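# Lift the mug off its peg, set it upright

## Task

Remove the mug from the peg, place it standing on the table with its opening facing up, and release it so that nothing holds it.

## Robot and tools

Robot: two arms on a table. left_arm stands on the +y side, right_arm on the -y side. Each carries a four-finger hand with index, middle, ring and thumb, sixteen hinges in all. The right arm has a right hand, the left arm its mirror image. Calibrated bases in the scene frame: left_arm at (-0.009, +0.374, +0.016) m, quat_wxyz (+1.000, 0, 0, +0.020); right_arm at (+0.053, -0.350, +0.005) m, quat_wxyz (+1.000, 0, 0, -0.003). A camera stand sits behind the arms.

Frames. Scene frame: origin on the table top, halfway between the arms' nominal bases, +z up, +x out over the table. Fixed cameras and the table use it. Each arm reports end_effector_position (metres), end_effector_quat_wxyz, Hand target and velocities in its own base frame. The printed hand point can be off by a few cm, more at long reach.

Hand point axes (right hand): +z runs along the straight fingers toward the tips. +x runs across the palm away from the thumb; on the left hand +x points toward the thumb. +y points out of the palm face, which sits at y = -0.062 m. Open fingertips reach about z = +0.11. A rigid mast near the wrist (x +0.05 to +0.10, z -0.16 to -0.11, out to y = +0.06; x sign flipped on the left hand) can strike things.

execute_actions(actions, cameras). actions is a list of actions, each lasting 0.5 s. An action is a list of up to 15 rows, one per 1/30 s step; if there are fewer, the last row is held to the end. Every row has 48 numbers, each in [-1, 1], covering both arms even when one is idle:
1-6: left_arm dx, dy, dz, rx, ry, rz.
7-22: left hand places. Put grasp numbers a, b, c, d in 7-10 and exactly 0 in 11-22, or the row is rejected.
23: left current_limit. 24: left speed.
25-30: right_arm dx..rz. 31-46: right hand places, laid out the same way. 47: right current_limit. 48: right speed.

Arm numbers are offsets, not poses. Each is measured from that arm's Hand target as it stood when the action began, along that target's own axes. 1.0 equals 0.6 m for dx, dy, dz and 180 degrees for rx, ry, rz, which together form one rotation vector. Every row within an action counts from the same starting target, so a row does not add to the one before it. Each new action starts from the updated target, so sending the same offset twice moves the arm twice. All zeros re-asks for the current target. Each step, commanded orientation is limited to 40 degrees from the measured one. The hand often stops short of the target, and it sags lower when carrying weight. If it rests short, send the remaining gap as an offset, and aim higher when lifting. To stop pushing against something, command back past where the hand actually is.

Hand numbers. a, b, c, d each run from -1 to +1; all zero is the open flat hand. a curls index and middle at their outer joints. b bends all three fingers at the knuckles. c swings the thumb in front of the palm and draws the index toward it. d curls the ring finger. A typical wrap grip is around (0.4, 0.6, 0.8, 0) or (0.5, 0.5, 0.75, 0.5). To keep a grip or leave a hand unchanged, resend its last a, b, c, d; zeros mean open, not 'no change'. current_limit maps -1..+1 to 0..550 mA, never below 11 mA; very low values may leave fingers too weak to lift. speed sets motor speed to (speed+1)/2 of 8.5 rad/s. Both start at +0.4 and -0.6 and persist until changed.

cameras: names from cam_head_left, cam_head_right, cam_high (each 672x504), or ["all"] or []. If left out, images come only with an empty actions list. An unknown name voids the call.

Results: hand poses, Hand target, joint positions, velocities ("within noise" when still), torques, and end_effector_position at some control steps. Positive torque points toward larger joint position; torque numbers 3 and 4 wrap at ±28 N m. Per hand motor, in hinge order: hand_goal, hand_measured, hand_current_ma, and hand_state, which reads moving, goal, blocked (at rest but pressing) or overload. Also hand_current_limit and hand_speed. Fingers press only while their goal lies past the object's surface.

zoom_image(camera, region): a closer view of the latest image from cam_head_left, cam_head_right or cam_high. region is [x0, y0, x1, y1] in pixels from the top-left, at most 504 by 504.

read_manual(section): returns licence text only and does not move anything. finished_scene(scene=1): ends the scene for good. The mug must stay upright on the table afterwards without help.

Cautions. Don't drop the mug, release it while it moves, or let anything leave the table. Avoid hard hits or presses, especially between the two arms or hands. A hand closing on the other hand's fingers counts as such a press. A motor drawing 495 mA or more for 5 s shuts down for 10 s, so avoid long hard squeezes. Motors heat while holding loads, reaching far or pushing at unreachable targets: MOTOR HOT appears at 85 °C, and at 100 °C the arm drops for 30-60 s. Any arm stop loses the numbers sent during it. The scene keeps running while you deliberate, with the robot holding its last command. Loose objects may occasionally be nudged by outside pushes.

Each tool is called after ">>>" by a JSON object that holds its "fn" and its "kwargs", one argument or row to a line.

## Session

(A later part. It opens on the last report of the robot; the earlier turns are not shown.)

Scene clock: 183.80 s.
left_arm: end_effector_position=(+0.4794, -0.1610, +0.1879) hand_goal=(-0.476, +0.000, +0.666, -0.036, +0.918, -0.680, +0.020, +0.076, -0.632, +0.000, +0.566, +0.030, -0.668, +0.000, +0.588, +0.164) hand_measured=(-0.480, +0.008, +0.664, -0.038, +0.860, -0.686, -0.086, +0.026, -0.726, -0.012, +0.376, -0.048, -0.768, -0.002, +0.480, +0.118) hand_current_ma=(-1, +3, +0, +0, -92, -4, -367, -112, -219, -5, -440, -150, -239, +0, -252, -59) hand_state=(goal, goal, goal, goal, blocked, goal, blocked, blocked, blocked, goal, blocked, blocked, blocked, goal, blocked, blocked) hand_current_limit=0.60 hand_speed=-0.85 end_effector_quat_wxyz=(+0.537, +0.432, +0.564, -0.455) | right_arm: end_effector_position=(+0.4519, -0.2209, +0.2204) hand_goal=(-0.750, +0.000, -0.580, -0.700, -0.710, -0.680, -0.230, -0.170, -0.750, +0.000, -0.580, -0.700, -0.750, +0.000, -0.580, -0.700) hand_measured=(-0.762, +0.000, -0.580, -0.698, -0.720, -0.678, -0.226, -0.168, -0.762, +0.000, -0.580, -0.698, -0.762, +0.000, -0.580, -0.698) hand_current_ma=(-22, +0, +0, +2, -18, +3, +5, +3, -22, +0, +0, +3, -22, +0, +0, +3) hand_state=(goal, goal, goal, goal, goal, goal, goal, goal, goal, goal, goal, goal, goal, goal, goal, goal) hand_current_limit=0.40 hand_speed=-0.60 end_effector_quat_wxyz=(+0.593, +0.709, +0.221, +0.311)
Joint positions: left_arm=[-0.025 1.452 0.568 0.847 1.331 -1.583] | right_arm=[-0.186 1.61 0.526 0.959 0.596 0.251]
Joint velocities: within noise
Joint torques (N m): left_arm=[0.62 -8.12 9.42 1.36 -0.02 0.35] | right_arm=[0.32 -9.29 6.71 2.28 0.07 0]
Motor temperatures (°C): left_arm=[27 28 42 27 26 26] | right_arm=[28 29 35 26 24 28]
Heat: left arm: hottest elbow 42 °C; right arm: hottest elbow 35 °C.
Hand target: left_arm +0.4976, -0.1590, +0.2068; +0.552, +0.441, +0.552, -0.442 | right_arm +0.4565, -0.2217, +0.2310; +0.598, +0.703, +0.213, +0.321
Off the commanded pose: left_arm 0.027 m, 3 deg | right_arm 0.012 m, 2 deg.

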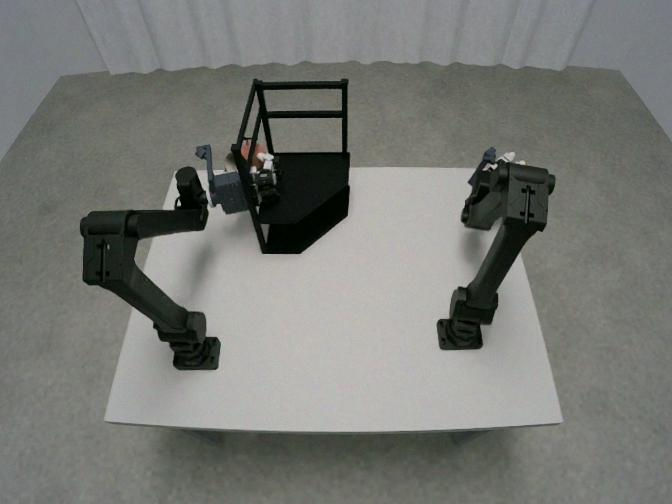

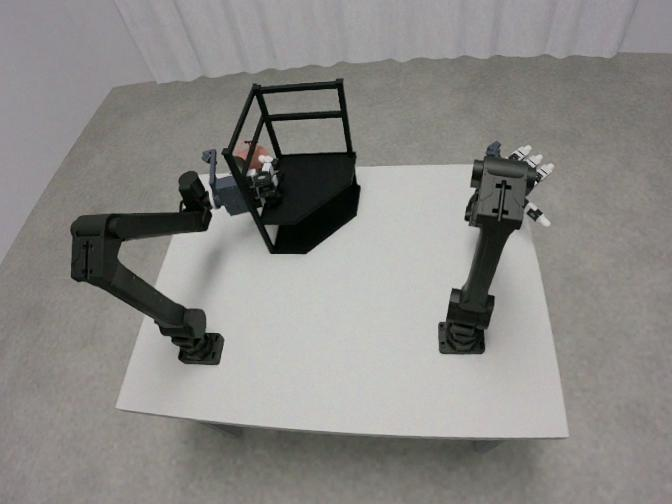

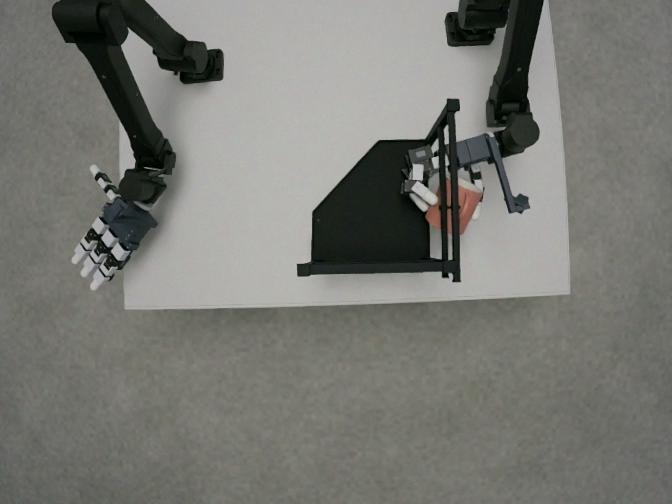

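>>> {"fn": "execute_actions", "kwargs": {
  "actions": [
    [[0,0.0086,-0.0322,0,0,0, 0.71,0.05,1,0.73,0,0,0,0,0,0,0,0,0,0,0,0, 0.6,-0.85, 0,0,0,0,0,0, 0,0,0,0,0,0,0,0,0,0,0,0,0,0,0,0, 0.4,-0.6]]
  ],
  "cameras": ["all"]
}}

>>> {"fn": "zoom_image", "kwargs": {
  "camera": "cam_high",
  "region": [420, 160, 500, 240]
}}

>>> {"fn": "zoom_image", "kwargs": {
  "camera": "cam_head_right",
  "region": [200, 110, 290, 200]
}}

Scene clock: 186.37 s.
left_arm: end_effector_position=(+0.4783, -0.1468, +0.1878) hand_goal=(-0.476, +0.000, +0.666, -0.036, +0.918, -0.680, +0.020, +0.076, -0.632, +0.000, +0.566, +0.030, -0.668, +0.000, +0.588, +0.164) hand_measured=(-0.490, +0.014, +0.656, -0.038, +0.860, -0.686, -0.086, +0.026, -0.726, -0.012, +0.376, -0.048, -0.768, -0.002, +0.480, +0.118) hand_current_ma=(-8, +7, -4, +0, -92, -4, -367, -112, -219, -5, -440, -150, -239, +0, -252, -59) hand_state=(goal, goal, goal, goal, blocked, goal, blocked, blocked, blocked, goal, blocked, blocked, blocked, goal, blocked, blocked) hand_current_limit=0.60 hand_speed=-0.85 end_effector_quat_wxyz=(+0.536, +0.433, +0.562, -0.458) | right_arm: end_effector_position=(+0.4519, -0.2209, +0.2204) hand_goal=(-0.750, +0.000, -0.580, -0.700, -0.710, -0.680, -0.230, -0.170, -0.750, +0.000, -0.580, -0.700, -0.750, +0.000, -0.580, -0.700) hand_measured=(-0.762, +0.000, -0.580, -0.698, -0.720, -0.678, -0.226, -0.168, -0.762, +0.000, -0.580, -0.698, -0.762, +0.000, -0.580, -0.698) hand_current_ma=(-22, +0, +0, +2, -18, +3, +5, +3, -22, +0, +0, +3, -22, +0, +0, +3) hand_state=(goal, goal, goal, goal, goal, goal, goal, goal, goal, goal, goal, goal, goal, goal, goal, goal) hand_current_limit=0.40 hand_speed=-0.60 end_effector_quat_wxyz=(+0.593, +0.709, +0.221, +0.311)
Joint positions: left_arm=[0.017 1.453 0.568 0.846 1.381 -1.583] | right_arm=[-0.186 1.61 0.526 0.959 0.596 0.251]
Joint torques (N m): left_arm=[0.97 -8.29 9.52 1.47 0.21 0.32] | right_arm=[0.38 -9.47 6.68 2.3 0.08 0]
Heat: left arm: hottest elbow 42 °C; right arm: hottest elbow 35 °C.
Hand target: left_arm +0.4984, -0.1390, +0.2069; +0.552, +0.441, +0.552, -0.442 | right_arm +0.4565, -0.2217, +0.2310; +0.598, +0.703, +0.213, +0.321
Off the commanded pose: left_arm 0.029 m, 3 deg | right_arm 0.012 m, 2 deg.
Step readings (end_effector_position of left_arm | right_arm):
0: (+0.4794, -0.1610, +0.1879) | (+0.4519, -0.2209, +0.2204)
1: (+0.4793, -0.1611, +0.1879) | (+0.4519, -0.2209, +0.2204)
2: (+0.4790, -0.1605, +0.1880) | (+0.4519, -0.2209, +0.2204)
4: (+0.4776, -0.1583, +0.1879) | (+0.4519, -0.2209, +0.2204)
8: (+0.4778, -0.1502, +0.1879) | (+0.4519, -0.2209, +0.2204)
15: (+0.4783, -0.1468, +0.1878) | (+0.4519, -0.2209, +0.2204)

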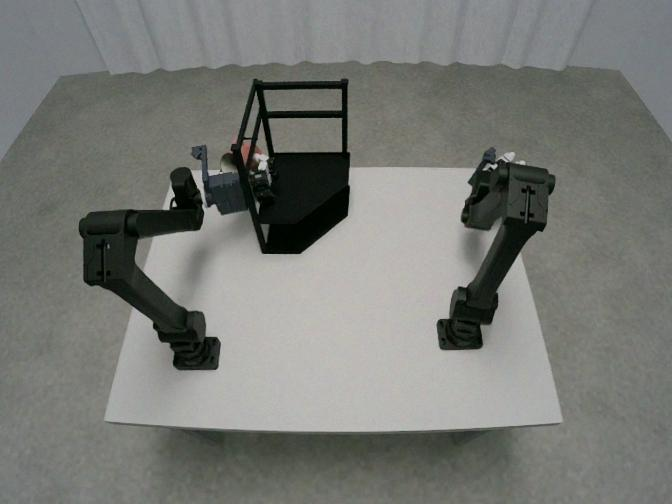

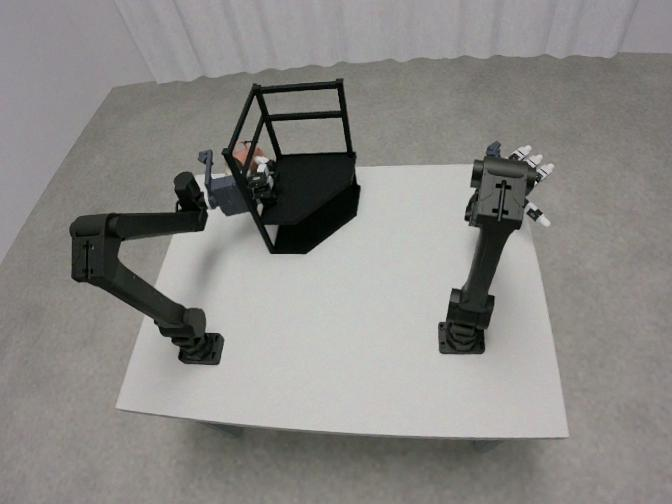

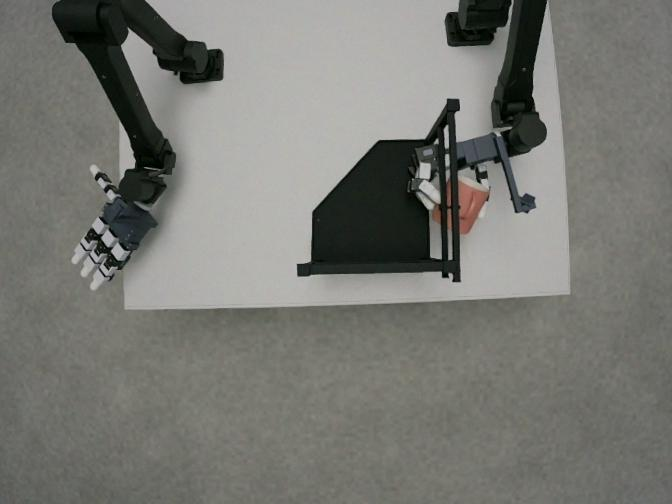

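Scaled by 6.300 from the camera's 672x504 image, which has a finer 960x720 frame.

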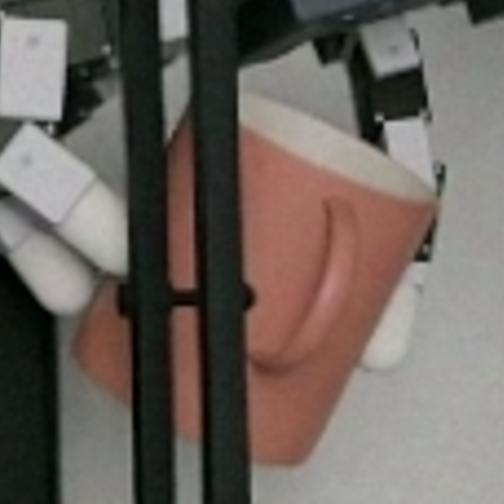

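Scaled by 5.600 from the camera's 672x504 image, which has a finer 960x720 frame.

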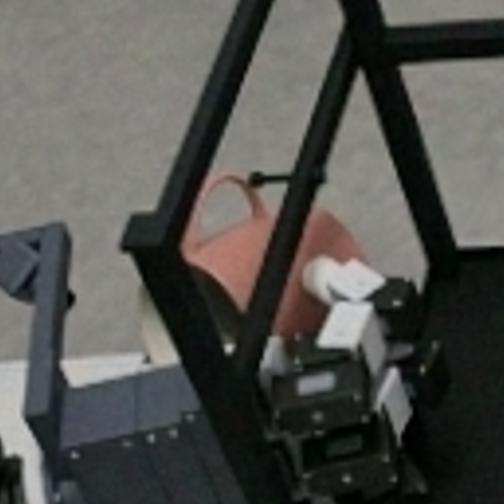

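>>> {"fn": "execute_actions", "kwargs": {
  "actions": [
    [[0,0.0086,-0.0322,0,0,0, 0.71,0.05,1,0.73,0,0,0,0,0,0,0,0,0,0,0,0, 0.6,-0.85, 0,0,0,0,0,0, 0,0,0,0,0,0,0,0,0,0,0,0,0,0,0,0, 0.4,-0.6]]
  ],
  "cameras": ["all"]
}}

>>> {"fn": "zoom_image", "kwargs": {
  "camera": "cam_high",
  "region": [410, 140, 510, 240]
}}

>>> {"fn": "zoom_image", "kwargs": {
  "camera": "cam_head_right",
  "region": [190, 110, 290, 210]
}}

Scene clock: 187.57 s.
left_arm: end_effector_position=(+0.4779, -0.1267, +0.1860) hand_goal=(-0.476, +0.000, +0.666, -0.036, +0.918, -0.680, +0.020, +0.076, -0.632, +0.000, +0.566, +0.030, -0.668, +0.000, +0.588, +0.164) hand_measured=(-0.490, +0.020, +0.660, -0.038, +0.858, -0.686, -0.086, +0.026, -0.726, -0.012, +0.376, -0.048, -0.768, -0.002, +0.480, +0.118) hand_current_ma=(-9, +13, -3, +0, -95, -4, -367, -112, -219, -5, -440, -150, -239, +0, -252, -59) hand_state=(goal, blocked, goal, goal, blocked, goal, blocked, blocked, blocked, goal, blocked, blocked, blocked, goal, blocked, blocked) hand_current_limit=0.60 hand_speed=-0.85 end_effector_quat_wxyz=(+0.534, +0.429, +0.565, -0.460) | right_arm: end_effector_position=(+0.4519, -0.2209, +0.2204) hand_goal=(-0.750, +0.000, -0.580, -0.700, -0.710, -0.680, -0.230, -0.170, -0.750, +0.000, -0.580, -0.700, -0.750, +0.000, -0.580, -0.700) hand_measured=(-0.762, +0.000, -0.580, -0.698, -0.720, -0.678, -0.226, -0.168, -0.762, +0.000, -0.580, -0.698, -0.762, +0.000, -0.580, -0.698) hand_current_ma=(-22, +0, +0, +2, -18, +3, +5, +3, -22, +0, +0, +3, -22, +0, +0, +3) hand_state=(goal, goal, goal, goal, goal, goal, goal, goal, goal, goal, goal, goal, goal, goal, goal, goal) hand_current_limit=0.40 hand_speed=-0.60 end_effector_quat_wxyz=(+0.593, +0.709, +0.221, +0.311)
Joint positions: left_arm=[0.072 1.456 0.568 0.845 1.433 -1.59] | right_arm=[-0.186 1.61 0.526 0.959 0.596 0.251]
Joint torques (N m): left_arm=[1.08 -8 9.74 1.69 0.17 0.45] | right_arm=[0.26 -9.23 6.69 2.36 0.08 -0.01]
Heat: left arm: hottest elbow 42 °C; right arm: hottest elbow 35 °C.
Hand target: left_arm +0.4992, -0.1191, +0.2069; +0.552, +0.441, +0.552, -0.442 | right_arm +0.4565, -0.2217, +0.2310; +0.598, +0.703, +0.213, +0.321
Off the commanded pose: left_arm 0.031 m, 4 deg | right_arm 0.012 m, 2 deg.
Step readings (end_effector_position of left_arm | right_arm):
0: (+0.4783, -0.1468, +0.1878) | (+0.4519, -0.2209, +0.2204)
1: (+0.4781, -0.1469, +0.1878) | (+0.4519, -0.2209, +0.2204)
2: (+0.4772, -0.1468, +0.1877) | (+0.4519, -0.2209, +0.2204)
4: (+0.4759, -0.1431, +0.1875) | (+0.4519, -0.2209, +0.2204)
8: (+0.4772, -0.1311, +0.1865) | (+0.4519, -0.2209, +0.2204)
15: (+0.4779, -0.1267, +0.1860) | (+0.4519, -0.2209, +0.2204)

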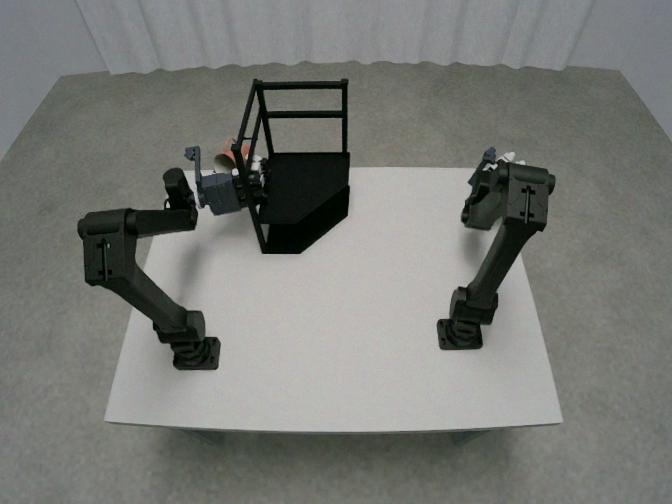

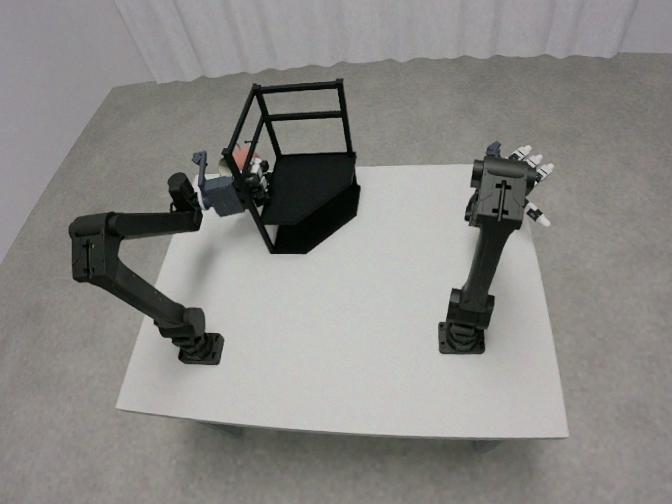

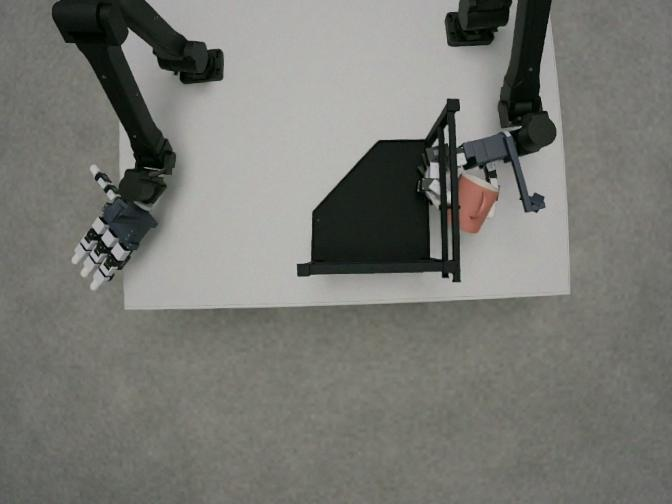

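Scaled by 5.040 from the camera's 672x504 image, which has a finer 960x720 frame.

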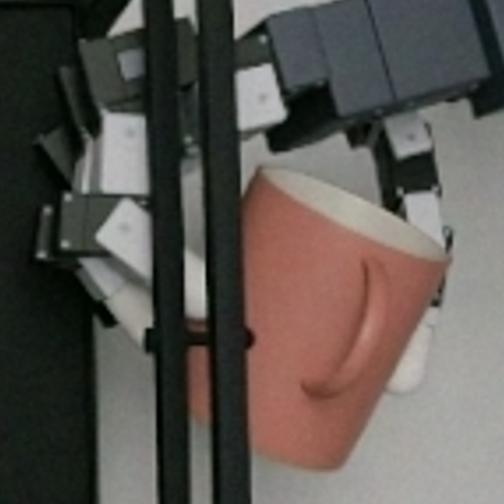

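Scaled by 5.040 from the camera's 672x504 image, which has a finer 960x720 frame.

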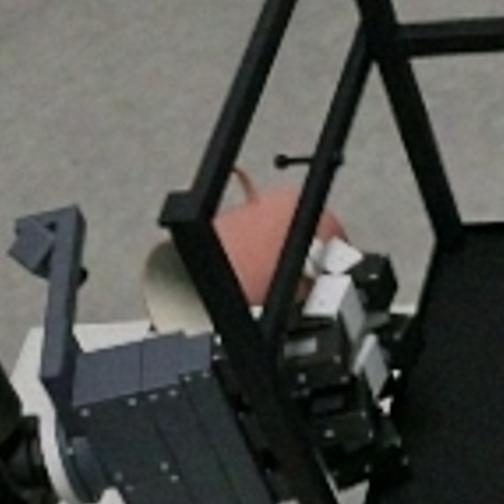

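>>> {"fn": "execute_actions", "kwargs": {
  "actions": [
    [[-0.005,0.0086,-0.0322,0,0,0, 0.71,0.05,1,0.73,0,0,0,0,0,0,0,0,0,0,0,0, 0.6,-0.85, 0,0,0,0,0,0, 0,0,0,0,0,0,0,0,0,0,0,0,0,0,0,0, 0.4,-0.6]]
  ],
  "cameras": ["all"]
}}

>>> {"fn": "zoom_image", "kwargs": {
  "camera": "cam_high",
  "region": [410, 140, 510, 240]
}}

>>> {"fn": "zoom_image", "kwargs": {
  "camera": "cam_head_right",
  "region": [190, 110, 290, 210]
}}

Scene clock: 189.00 s.
left_arm: end_effector_position=(+0.4781, -0.1031, +0.1764) hand_goal=(-0.476, +0.000, +0.666, -0.036, +0.918, -0.680, +0.020, +0.076, -0.632, +0.000, +0.566, +0.030, -0.668, +0.000, +0.588, +0.164) hand_measured=(-0.478, +0.002, +0.664, -0.038, +0.858, -0.686, -0.086, +0.026, -0.726, -0.012, +0.376, -0.048, -0.768, -0.002, +0.480, +0.118) hand_current_ma=(+0, +0, -1, +0, -95, -4, -367, -112, -219, -5, -440, -150, -239, +0, -251, -59) hand_state=(goal, goal, goal, goal, blocked, goal, blocked, blocked, blocked, goal, blocked, blocked, blocked, goal, blocked, blocked) hand_current_limit=0.60 hand_speed=-0.85 end_effector_quat_wxyz=(+0.527, +0.413, +0.577, -0.469) | right_arm: end_effector_position=(+0.4519, -0.2209, +0.2204) hand_goal=(-0.750, +0.000, -0.580, -0.700, -0.710, -0.680, -0.230, -0.170, -0.750, +0.000, -0.580, -0.700, -0.750, +0.000, -0.580, -0.700) hand_measured=(-0.762, +0.000, -0.580, -0.698, -0.720, -0.678, -0.226, -0.168, -0.762, +0.000, -0.580, -0.698, -0.762, +0.000, -0.580, -0.698) hand_current_ma=(-22, +0, +0, +2, -18, +3, +5, +3, -22, +0, +0, +3, -22, +0, +0, +3) hand_state=(goal, goal, goal, goal, goal, goal, goal, goal, goal, goal, goal, goal, goal, goal, goal, goal) hand_current_limit=0.40 hand_speed=-0.60 end_effector_quat_wxyz=(+0.593, +0.709, +0.221, +0.311)
Joint positions: left_arm=[0.134 1.473 0.57 0.836 1.483 -1.61] | right_arm=[-0.186 1.61 0.526 0.959 0.596 0.251]
Joint torques (N m): left_arm=[0.44 -9.82 10 1.94 0.33 0.57] | right_arm=[0.38 -9.29 6.69 2.32 0.07 -0.01]
Heat: left arm: hottest elbow 43 °C; right arm: hottest elbow 35 °C.
Hand target: left_arm +0.5001, -0.0990, +0.2100; +0.552, +0.441, +0.552, -0.442 | right_arm +0.4565, -0.2217, +0.2310; +0.598, +0.703, +0.213, +0.321
Off the commanded pose: left_arm 0.040 m, 6 deg | right_arm 0.012 m, 2 deg.
Step readings (end_effector_position of left_arm | right_arm):
0: (+0.4779, -0.1267, +0.1860) | (+0.4519, -0.2209, +0.2204)
1: (+0.4776, -0.1268, +0.1860) | (+0.4519, -0.2209, +0.2204)
2: (+0.4770, -0.1268, +0.1862) | (+0.4519, -0.2209, +0.2204)
4: (+0.4758, -0.1232, +0.1857) | (+0.4519, -0.2209, +0.2204)
8: (+0.4770, -0.1097, +0.1820) | (+0.4519, -0.2209, +0.2204)
15: (+0.4782, -0.1031, +0.1767) | (+0.4519, -0.2209, +0.2204)

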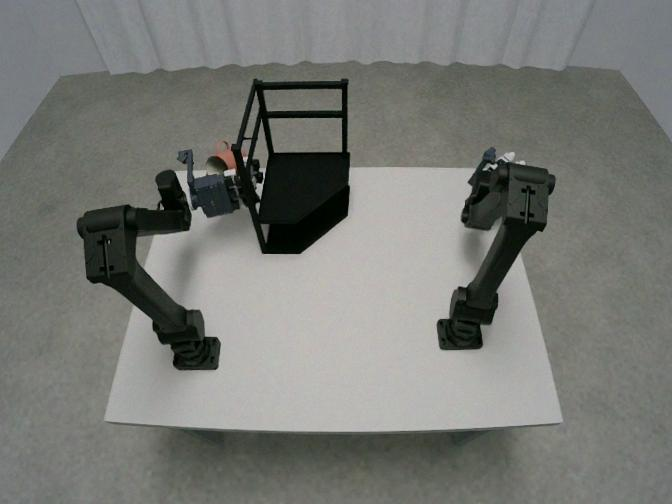

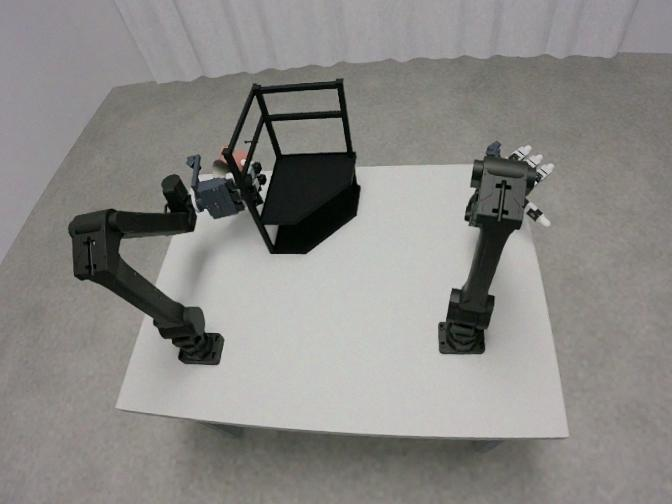

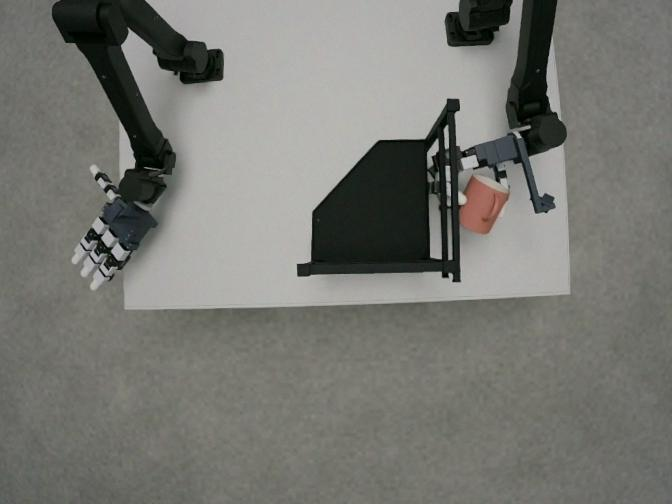

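Scaled by 5.040 from the camera's 672x504 image, which has a finer 960x720 frame.

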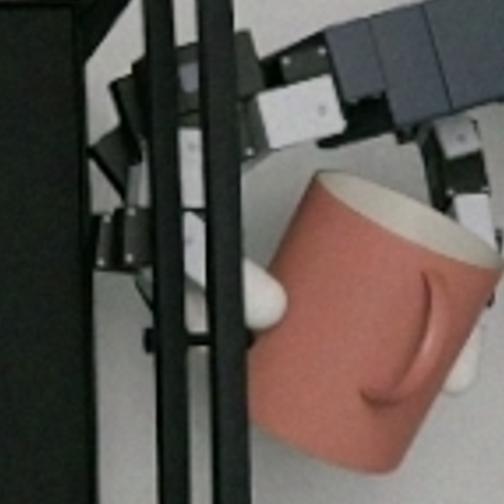

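Scaled by 5.040 from the camera's 672x504 image, which has a finer 960x720 frame.

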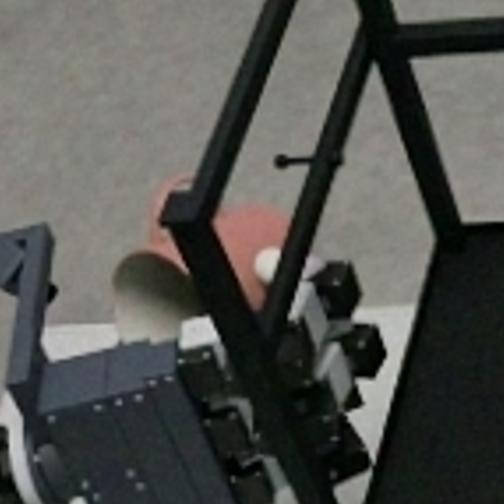

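>>> {"fn": "execute_actions", "kwargs": {
  "actions": [
    [[-0.025,0.0151,-0.0564,-0.033,0,0, 0.71,0.05,1,0.73,0,0,0,0,0,0,0,0,0,0,0,0, 0.6,-0.85, 0,0,0,0,0,0, 0,0,0,0,0,0,0,0,0,0,0,0,0,0,0,0, 0.4,-0.6]]
  ],
  "cameras": ["all"]
}}

>>> {"fn": "zoom_image", "kwargs": {
  "camera": "cam_high",
  "region": [410, 100, 570, 260]
}}

>>> {"fn": "zoom_image", "kwargs": {
  "camera": "cam_head_right",
  "region": [160, 110, 290, 240]
}}

Scene clock: 195.70 s.
left_arm: end_effector_position=(+0.4853, -0.0692, +0.1841) hand_goal=(-0.476, +0.000, +0.666, -0.036, +0.918, -0.680, +0.020, +0.076, -0.632, +0.000, +0.566, +0.030, -0.668, +0.000, +0.588, +0.164) hand_measured=(-0.478, +0.002, +0.664, -0.038, +0.858, -0.686, -0.086, +0.026, -0.726, -0.012, +0.376, -0.048, -0.768, -0.002, +0.480, +0.118) hand_current_ma=(+0, +0, -1, +0, -96, -4, -367, -112, -219, -5, -440, -150, -239, +0, -250, -59) hand_state=(goal, goal, goal, goal, blocked, goal, blocked, blocked, blocked, goal, blocked, blocked, blocked, goal, blocked, blocked) hand_current_limit=0.60 hand_speed=-0.85 end_effector_quat_wxyz=(+0.545, +0.379, +0.601, -0.445) | right_arm: end_effector_position=(+0.4519, -0.2209, +0.2204) hand_goal=(-0.750, +0.000, -0.580, -0.700, -0.710, -0.680, -0.230, -0.170, -0.750, +0.000, -0.580, -0.700, -0.750, +0.000, -0.580, -0.700) hand_measured=(-0.762, +0.000, -0.580, -0.698, -0.720, -0.678, -0.226, -0.168, -0.762, +0.000, -0.580, -0.698, -0.762, +0.000, -0.580, -0.698) hand_current_ma=(-22, +0, +0, +2, -18, +3, +5, +3, -22, +0, +0, +3, -22, +0, +0, +3) hand_state=(goal, goal, goal, goal, goal, goal, goal, goal, goal, goal, goal, goal, goal, goal, goal, goal) hand_current_limit=0.40 hand_speed=-0.60 end_effector_quat_wxyz=(+0.593, +0.709, +0.221, +0.311)
Joint positions: left_arm=[0.195 1.436 0.57 0.795 1.443 -1.622] | right_arm=[-0.186 1.61 0.526 0.959 0.596 0.251]
Joint torques (N m): left_arm=[0.44 -11.75 9.61 1.72 0.19 0.63] | right_arm=[0.26 -9.17 6.76 2.33 0.08 -0.02]
Heat: left arm: hottest elbow 44 °C; right arm: hottest elbow 35 °C.
Hand target: left_arm +0.5015, -0.0641, +0.2249; +0.574, +0.412, +0.574, -0.413 | right_arm +0.4565, -0.2217, +0.2310; +0.598, +0.703, +0.213, +0.321
Off the commanded pose: left_arm 0.044 m, 7 deg | right_arm 0.012 m, 2 deg.
Step readings (end_effector_position of left_arm | right_arm):
0: (+0.4780, -0.1031, +0.1763) | (+0.4519, -0.2209, +0.2204)
1: (+0.4780, -0.1031, +0.1763) | (+0.4519, -0.2209, +0.2204)
2: (+0.4791, -0.1010, +0.1761) | (+0.4519, -0.2209, +0.2204)
4: (+0.4811, -0.0960, +0.1758) | (+0.4519, -0.2209, +0.2204)
8: (+0.4851, -0.0777, +0.1804) | (+0.4519, -0.2209, +0.2204)
15: (+0.4854, -0.0692, +0.1846) | (+0.4519, -0.2209, +0.2204)

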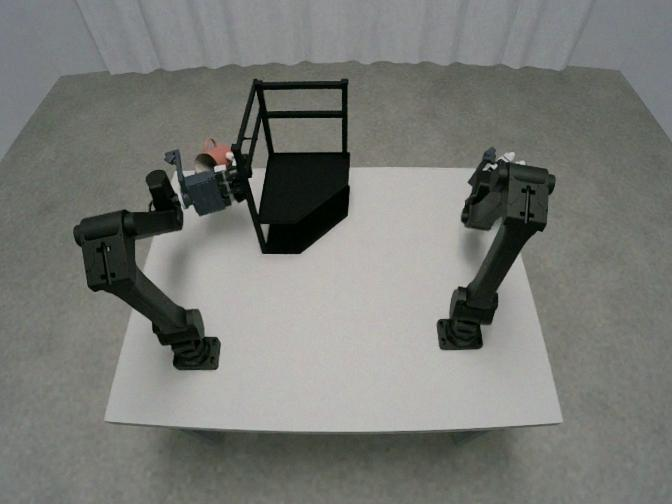

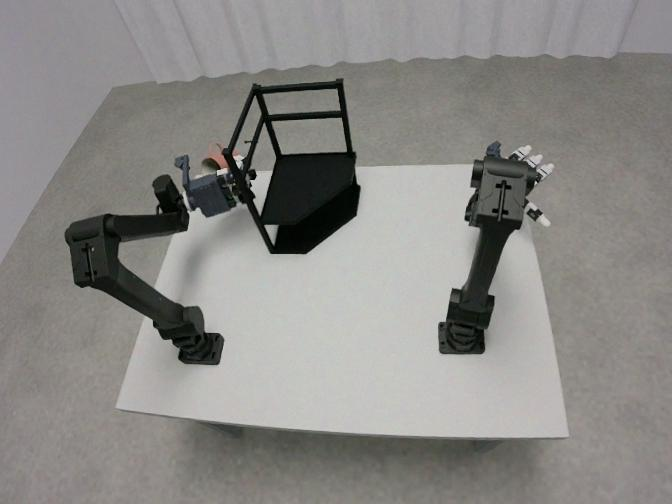

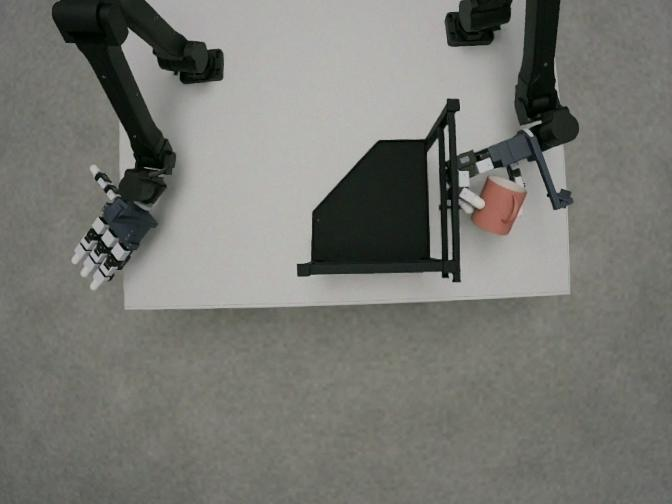

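Scaled by 3.150 from the camera's 672x504 image, which has a finer 960x720 frame.

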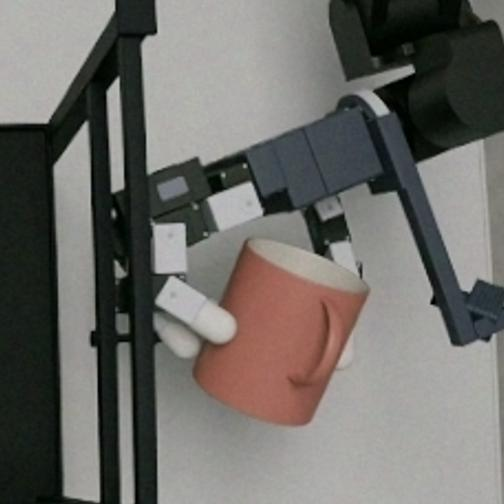

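Scaled by 3.877 from the camera's 672x504 image, which has a finer 960x720 frame.

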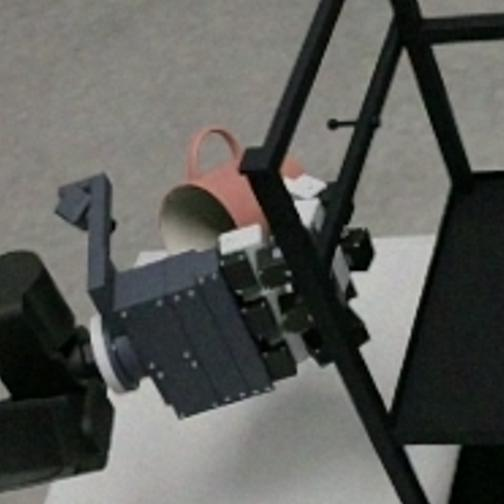

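>>> {"fn": "execute_actions", "kwargs": {
  "actions": [
    [[-0.0333,0.0082,-0.0763,-0.0432,0.0212,-0.0492, 0.71,0.05,1,0.73,0,0,0,0,0,0,0,0,0,0,0,0, 0.6,-0.85, 0,0,0,0,0,0, 0,0,0,0,0,0,0,0,0,0,0,0,0,0,0,0, 0.4,-0.6]]
  ],
  "cameras": ["all"]
}}

>>> {"fn": "zoom_image", "kwargs": {
  "camera": "cam_high",
  "region": [430, 80, 590, 260]
}}

>>> {"fn": "zoom_image", "kwargs": {
  "camera": "cam_head_right",
  "region": [130, 110, 290, 240]
}}

Scene clock: 200.20 s.
left_arm: end_effector_position=(+0.4646, -0.0280, +0.1863) hand_goal=(-0.476, +0.000, +0.666, -0.036, +0.918, -0.680, +0.020, +0.076, -0.632, +0.000, +0.566, +0.030, -0.668, +0.000, +0.588, +0.164) hand_measured=(-0.476, +0.000, +0.664, -0.038, +0.856, -0.686, -0.086, +0.026, -0.726, -0.012, +0.376, -0.048, -0.766, -0.002, +0.482, +0.118) hand_current_ma=(+0, +0, -1, +0, -103, -3, -367, -112, -219, -5, -440, -150, -235, +0, -243, -59) hand_state=(goal, goal, goal, goal, blocked, goal, blocked, blocked, blocked, goal, blocked, blocked, blocked, goal, blocked, blocked) hand_current_limit=0.60 hand_speed=-0.85 end_effector_quat_wxyz=(+0.518, +0.282, +0.670, -0.451) | right_arm: end_effector_position=(+0.4519, -0.2209, +0.2204) hand_goal=(-0.750, +0.000, -0.580, -0.700, -0.710, -0.680, -0.230, -0.170, -0.750, +0.000, -0.580, -0.700, -0.750, +0.000, -0.580, -0.700) hand_measured=(-0.762, +0.000, -0.580, -0.698, -0.720, -0.678, -0.226, -0.168, -0.762, +0.000, -0.580, -0.698, -0.762, +0.000, -0.580, -0.698) hand_current_ma=(-22, +0, +0, +2, -18, +3, +5, +3, -22, +0, +0, +3, -22, +0, +0, +3) hand_state=(goal, goal, goal, goal, goal, goal, goal, goal, goal, goal, goal, goal, goal, goal, goal, goal) hand_current_limit=0.40 hand_speed=-0.60 end_effector_quat_wxyz=(+0.593, +0.709, +0.221, +0.311)
Joint positions: left_arm=[0.281 1.265 0.57 0.377 1.386 -1.575] | right_arm=[-0.186 1.61 0.526 0.959 0.596 0.251]
Joint torques (N m): left_arm=[0.38 -9.76 12.7 1.62 0.47 0.66] | right_arm=[0.26 -9.11 6.76 2.26 0.08 -0.01]
Heat: left arm: hottest elbow 46 °C; right arm: hottest elbow 35 °C.
Hand target: left_arm +0.4915, -0.0191, +0.2450; +0.548, +0.340, +0.650, -0.402 | right_arm +0.4565, -0.2217, +0.2310; +0.598, +0.703, +0.213, +0.321
Off the commanded pose: left_arm 0.065 m, 10 deg | right_arm 0.012 m, 2 deg.
Step readings (end_effector_position of left_arm | right_arm):
0: (+0.4853, -0.0692, +0.1841) | (+0.4519, -0.2209, +0.2204)
1: (+0.4853, -0.0689, +0.1841) | (+0.4519, -0.2209, +0.2204)
2: (+0.4856, -0.0666, +0.1834) | (+0.4519, -0.2209, +0.2204)
4: (+0.4842, -0.0592, +0.1846) | (+0.4519, -0.2209, +0.2204)
8: (+0.4795, -0.0354, +0.2001) | (+0.4519, -0.2209, +0.2204)
15: (+0.4682, -0.0279, +0.1950) | (+0.4519, -0.2209, +0.2204)

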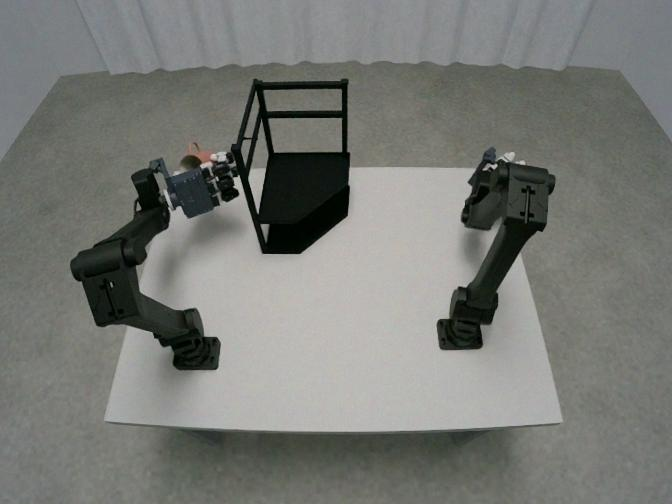

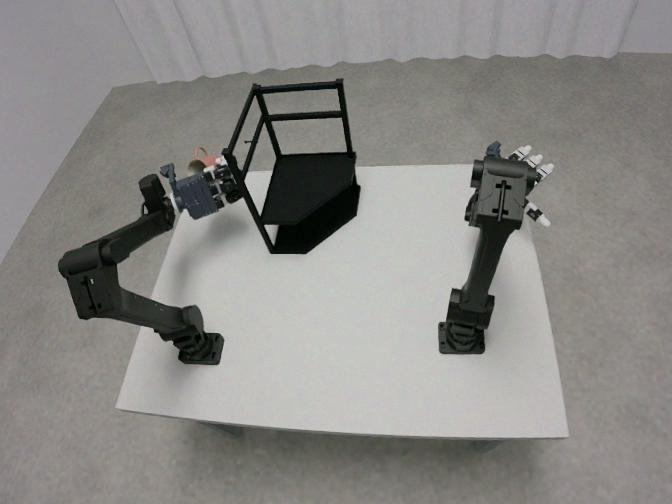

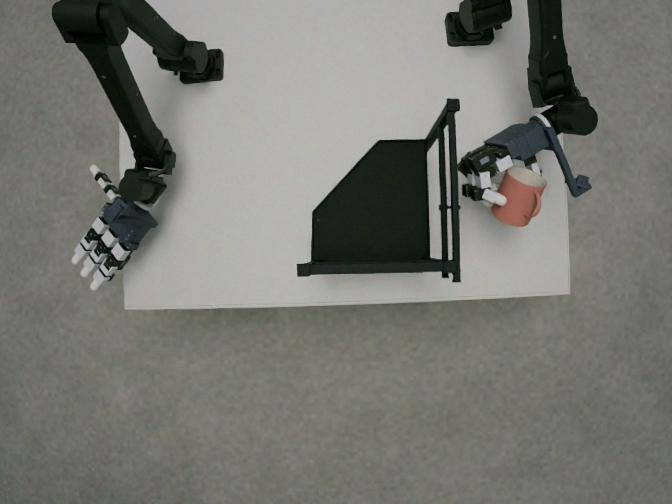

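Scaled by 2.800 from the camera's 672x504 image, which has a finer 960x720 frame.

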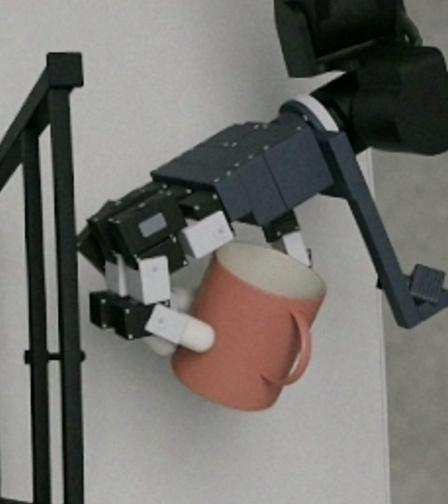

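Scaled by 3.150 from the camera's 672x504 image, which has a finer 960x720 frame.

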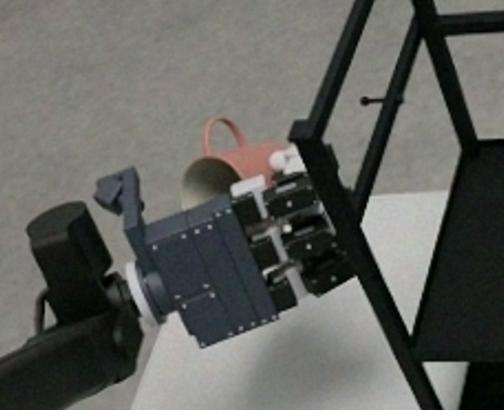

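>>> {"fn": "execute_actions", "kwargs": {
  "actions": [
    [[-0.03,-0.0048,-0.0397,-0.0289,0.05,-0.1022, 0.71,0.05,1,0.73,0,0,0,0,0,0,0,0,0,0,0,0, 0.6,-0.85, 0,0,0,0,0,0, 0,0,0,0,0,0,0,0,0,0,0,0,0,0,0,0, 0.4,-0.6]]
  ],
  "cameras": ["all"]
}}

>>> {"fn": "zoom_image", "kwargs": {
  "camera": "cam_high",
  "region": [430, 80, 610, 260]
}}

>>> {"fn": "zoom_image", "kwargs": {
  "camera": "cam_head_right",
  "region": [130, 110, 290, 240]
}}

Scene clock: 204.67 s.
left_arm: end_effector_position=(+0.4486, -0.0082, +0.2099) hand_goal=(-0.476, +0.000, +0.666, -0.036, +0.918, -0.680, +0.020, +0.076, -0.632, +0.000, +0.566, +0.030, -0.668, +0.000, +0.588, +0.164) hand_measured=(-0.476, +0.000, +0.664, -0.038, +0.852, -0.686, -0.086, +0.026, -0.726, -0.012, +0.376, -0.048, -0.764, -0.002, +0.482, +0.118) hand_current_ma=(+0, +0, -1, +0, -113, -3, -367, -112, -219, -5, -440, -150, -224, +0, -243, -59) hand_state=(goal, goal, goal, goal, blocked, goal, blocked, blocked, blocked, goal, blocked, blocked, blocked, goal, blocked, blocked) hand_current_limit=0.60 hand_speed=-0.85 end_effector_quat_wxyz=(+0.428, +0.167, +0.759, -0.461) | right_arm: end_effector_position=(+0.4519, -0.2209, +0.2204) hand_goal=(-0.750, +0.000, -0.580, -0.700, -0.710, -0.680, -0.230, -0.170, -0.750, +0.000, -0.580, -0.700, -0.750, +0.000, -0.580, -0.700) hand_measured=(-0.762, +0.000, -0.580, -0.698, -0.720, -0.678, -0.226, -0.168, -0.762, +0.000, -0.580, -0.698, -0.762, +0.000, -0.580, -0.698) hand_current_ma=(-22, +0, +0, +2, -18, +3, +5, +3, -22, +0, +0, +3, -22, +0, +0, +3) hand_state=(goal, goal, goal, goal, goal, goal, goal, goal, goal, goal, goal, goal, goal, goal, goal, goal) hand_current_limit=0.40 hand_speed=-0.60 end_effector_quat_wxyz=(+0.593, +0.709, +0.221, +0.311)
Joint positions: left_arm=[0.296 1.14 0.761 -0.36 1.256 -1.464] | right_arm=[-0.186 1.61 0.526 0.959 0.596 0.251]
Joint torques (N m): left_arm=[-0.97 -7.3 14.89 1.88 0.82 0.64] | right_arm=[0.32 -9.35 6.78 2.26 0.07 0]
Motor temperatures (°C): left_arm=[27 28 48 27 26 26] | right_arm=[28 29 35 26 24 27]
Heat: left arm: hottest elbow 48 °C; right arm: hottest elbow 35 °C.
Hand target: left_arm +0.4815, +0.0010, +0.2648; +0.439, +0.237, +0.754, -0.427 | right_arm +0.4565, -0.2217, +0.2310; +0.598, +0.703, +0.213, +0.321
Off the commanded pose: left_arm 0.065 m, 9 deg | right_arm 0.012 m, 2 deg.
Step readings (end_effector_position of left_arm | right_arm):
0: (+0.4646, -0.0280, +0.1863) | (+0.4519, -0.2209, +0.2204)
1: (+0.4646, -0.0277, +0.1859) | (+0.4519, -0.2209, +0.2204)
2: (+0.4642, -0.0266, +0.1847) | (+0.4519, -0.2209, +0.2204)
4: (+0.4608, -0.0222, +0.1832) | (+0.4519, -0.2209, +0.2204)
8: (+0.4535, -0.0158, +0.1975) | (+0.4519, -0.2209, +0.2204)
15: (+0.4525, -0.0099, +0.2134) | (+0.4519, -0.2209, +0.2204)

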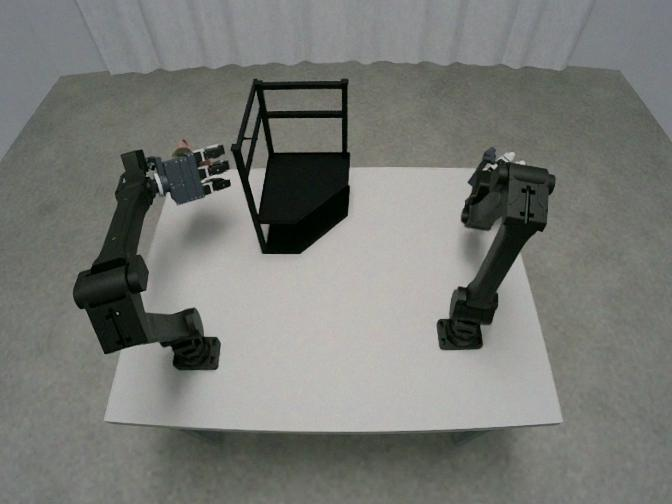

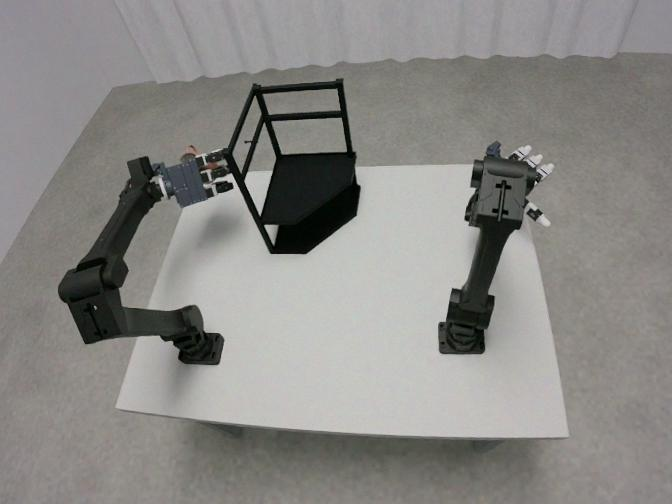

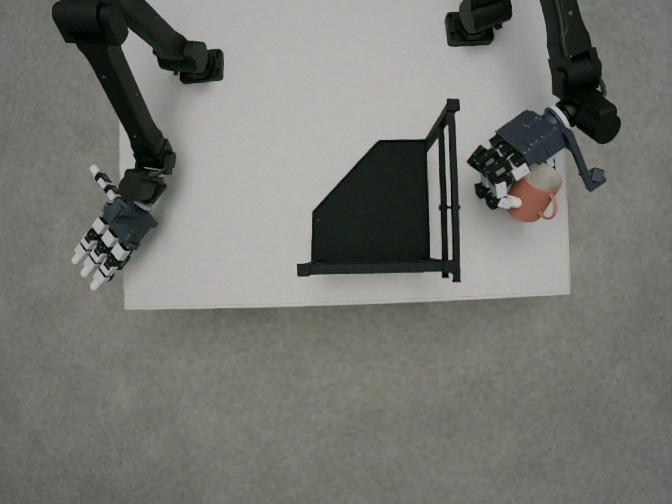

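Scaled by 2.800 from the camera's 672x504 image, which has a finer 960x720 frame.

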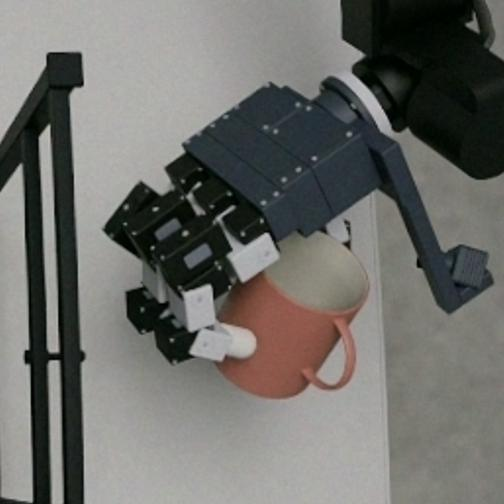

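Scaled by 3.150 from the camera's 672x504 image, which has a finer 960x720 frame.

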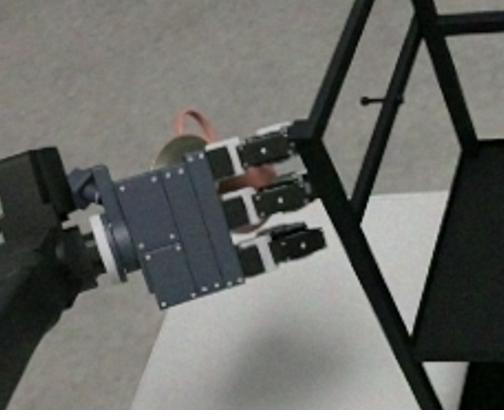

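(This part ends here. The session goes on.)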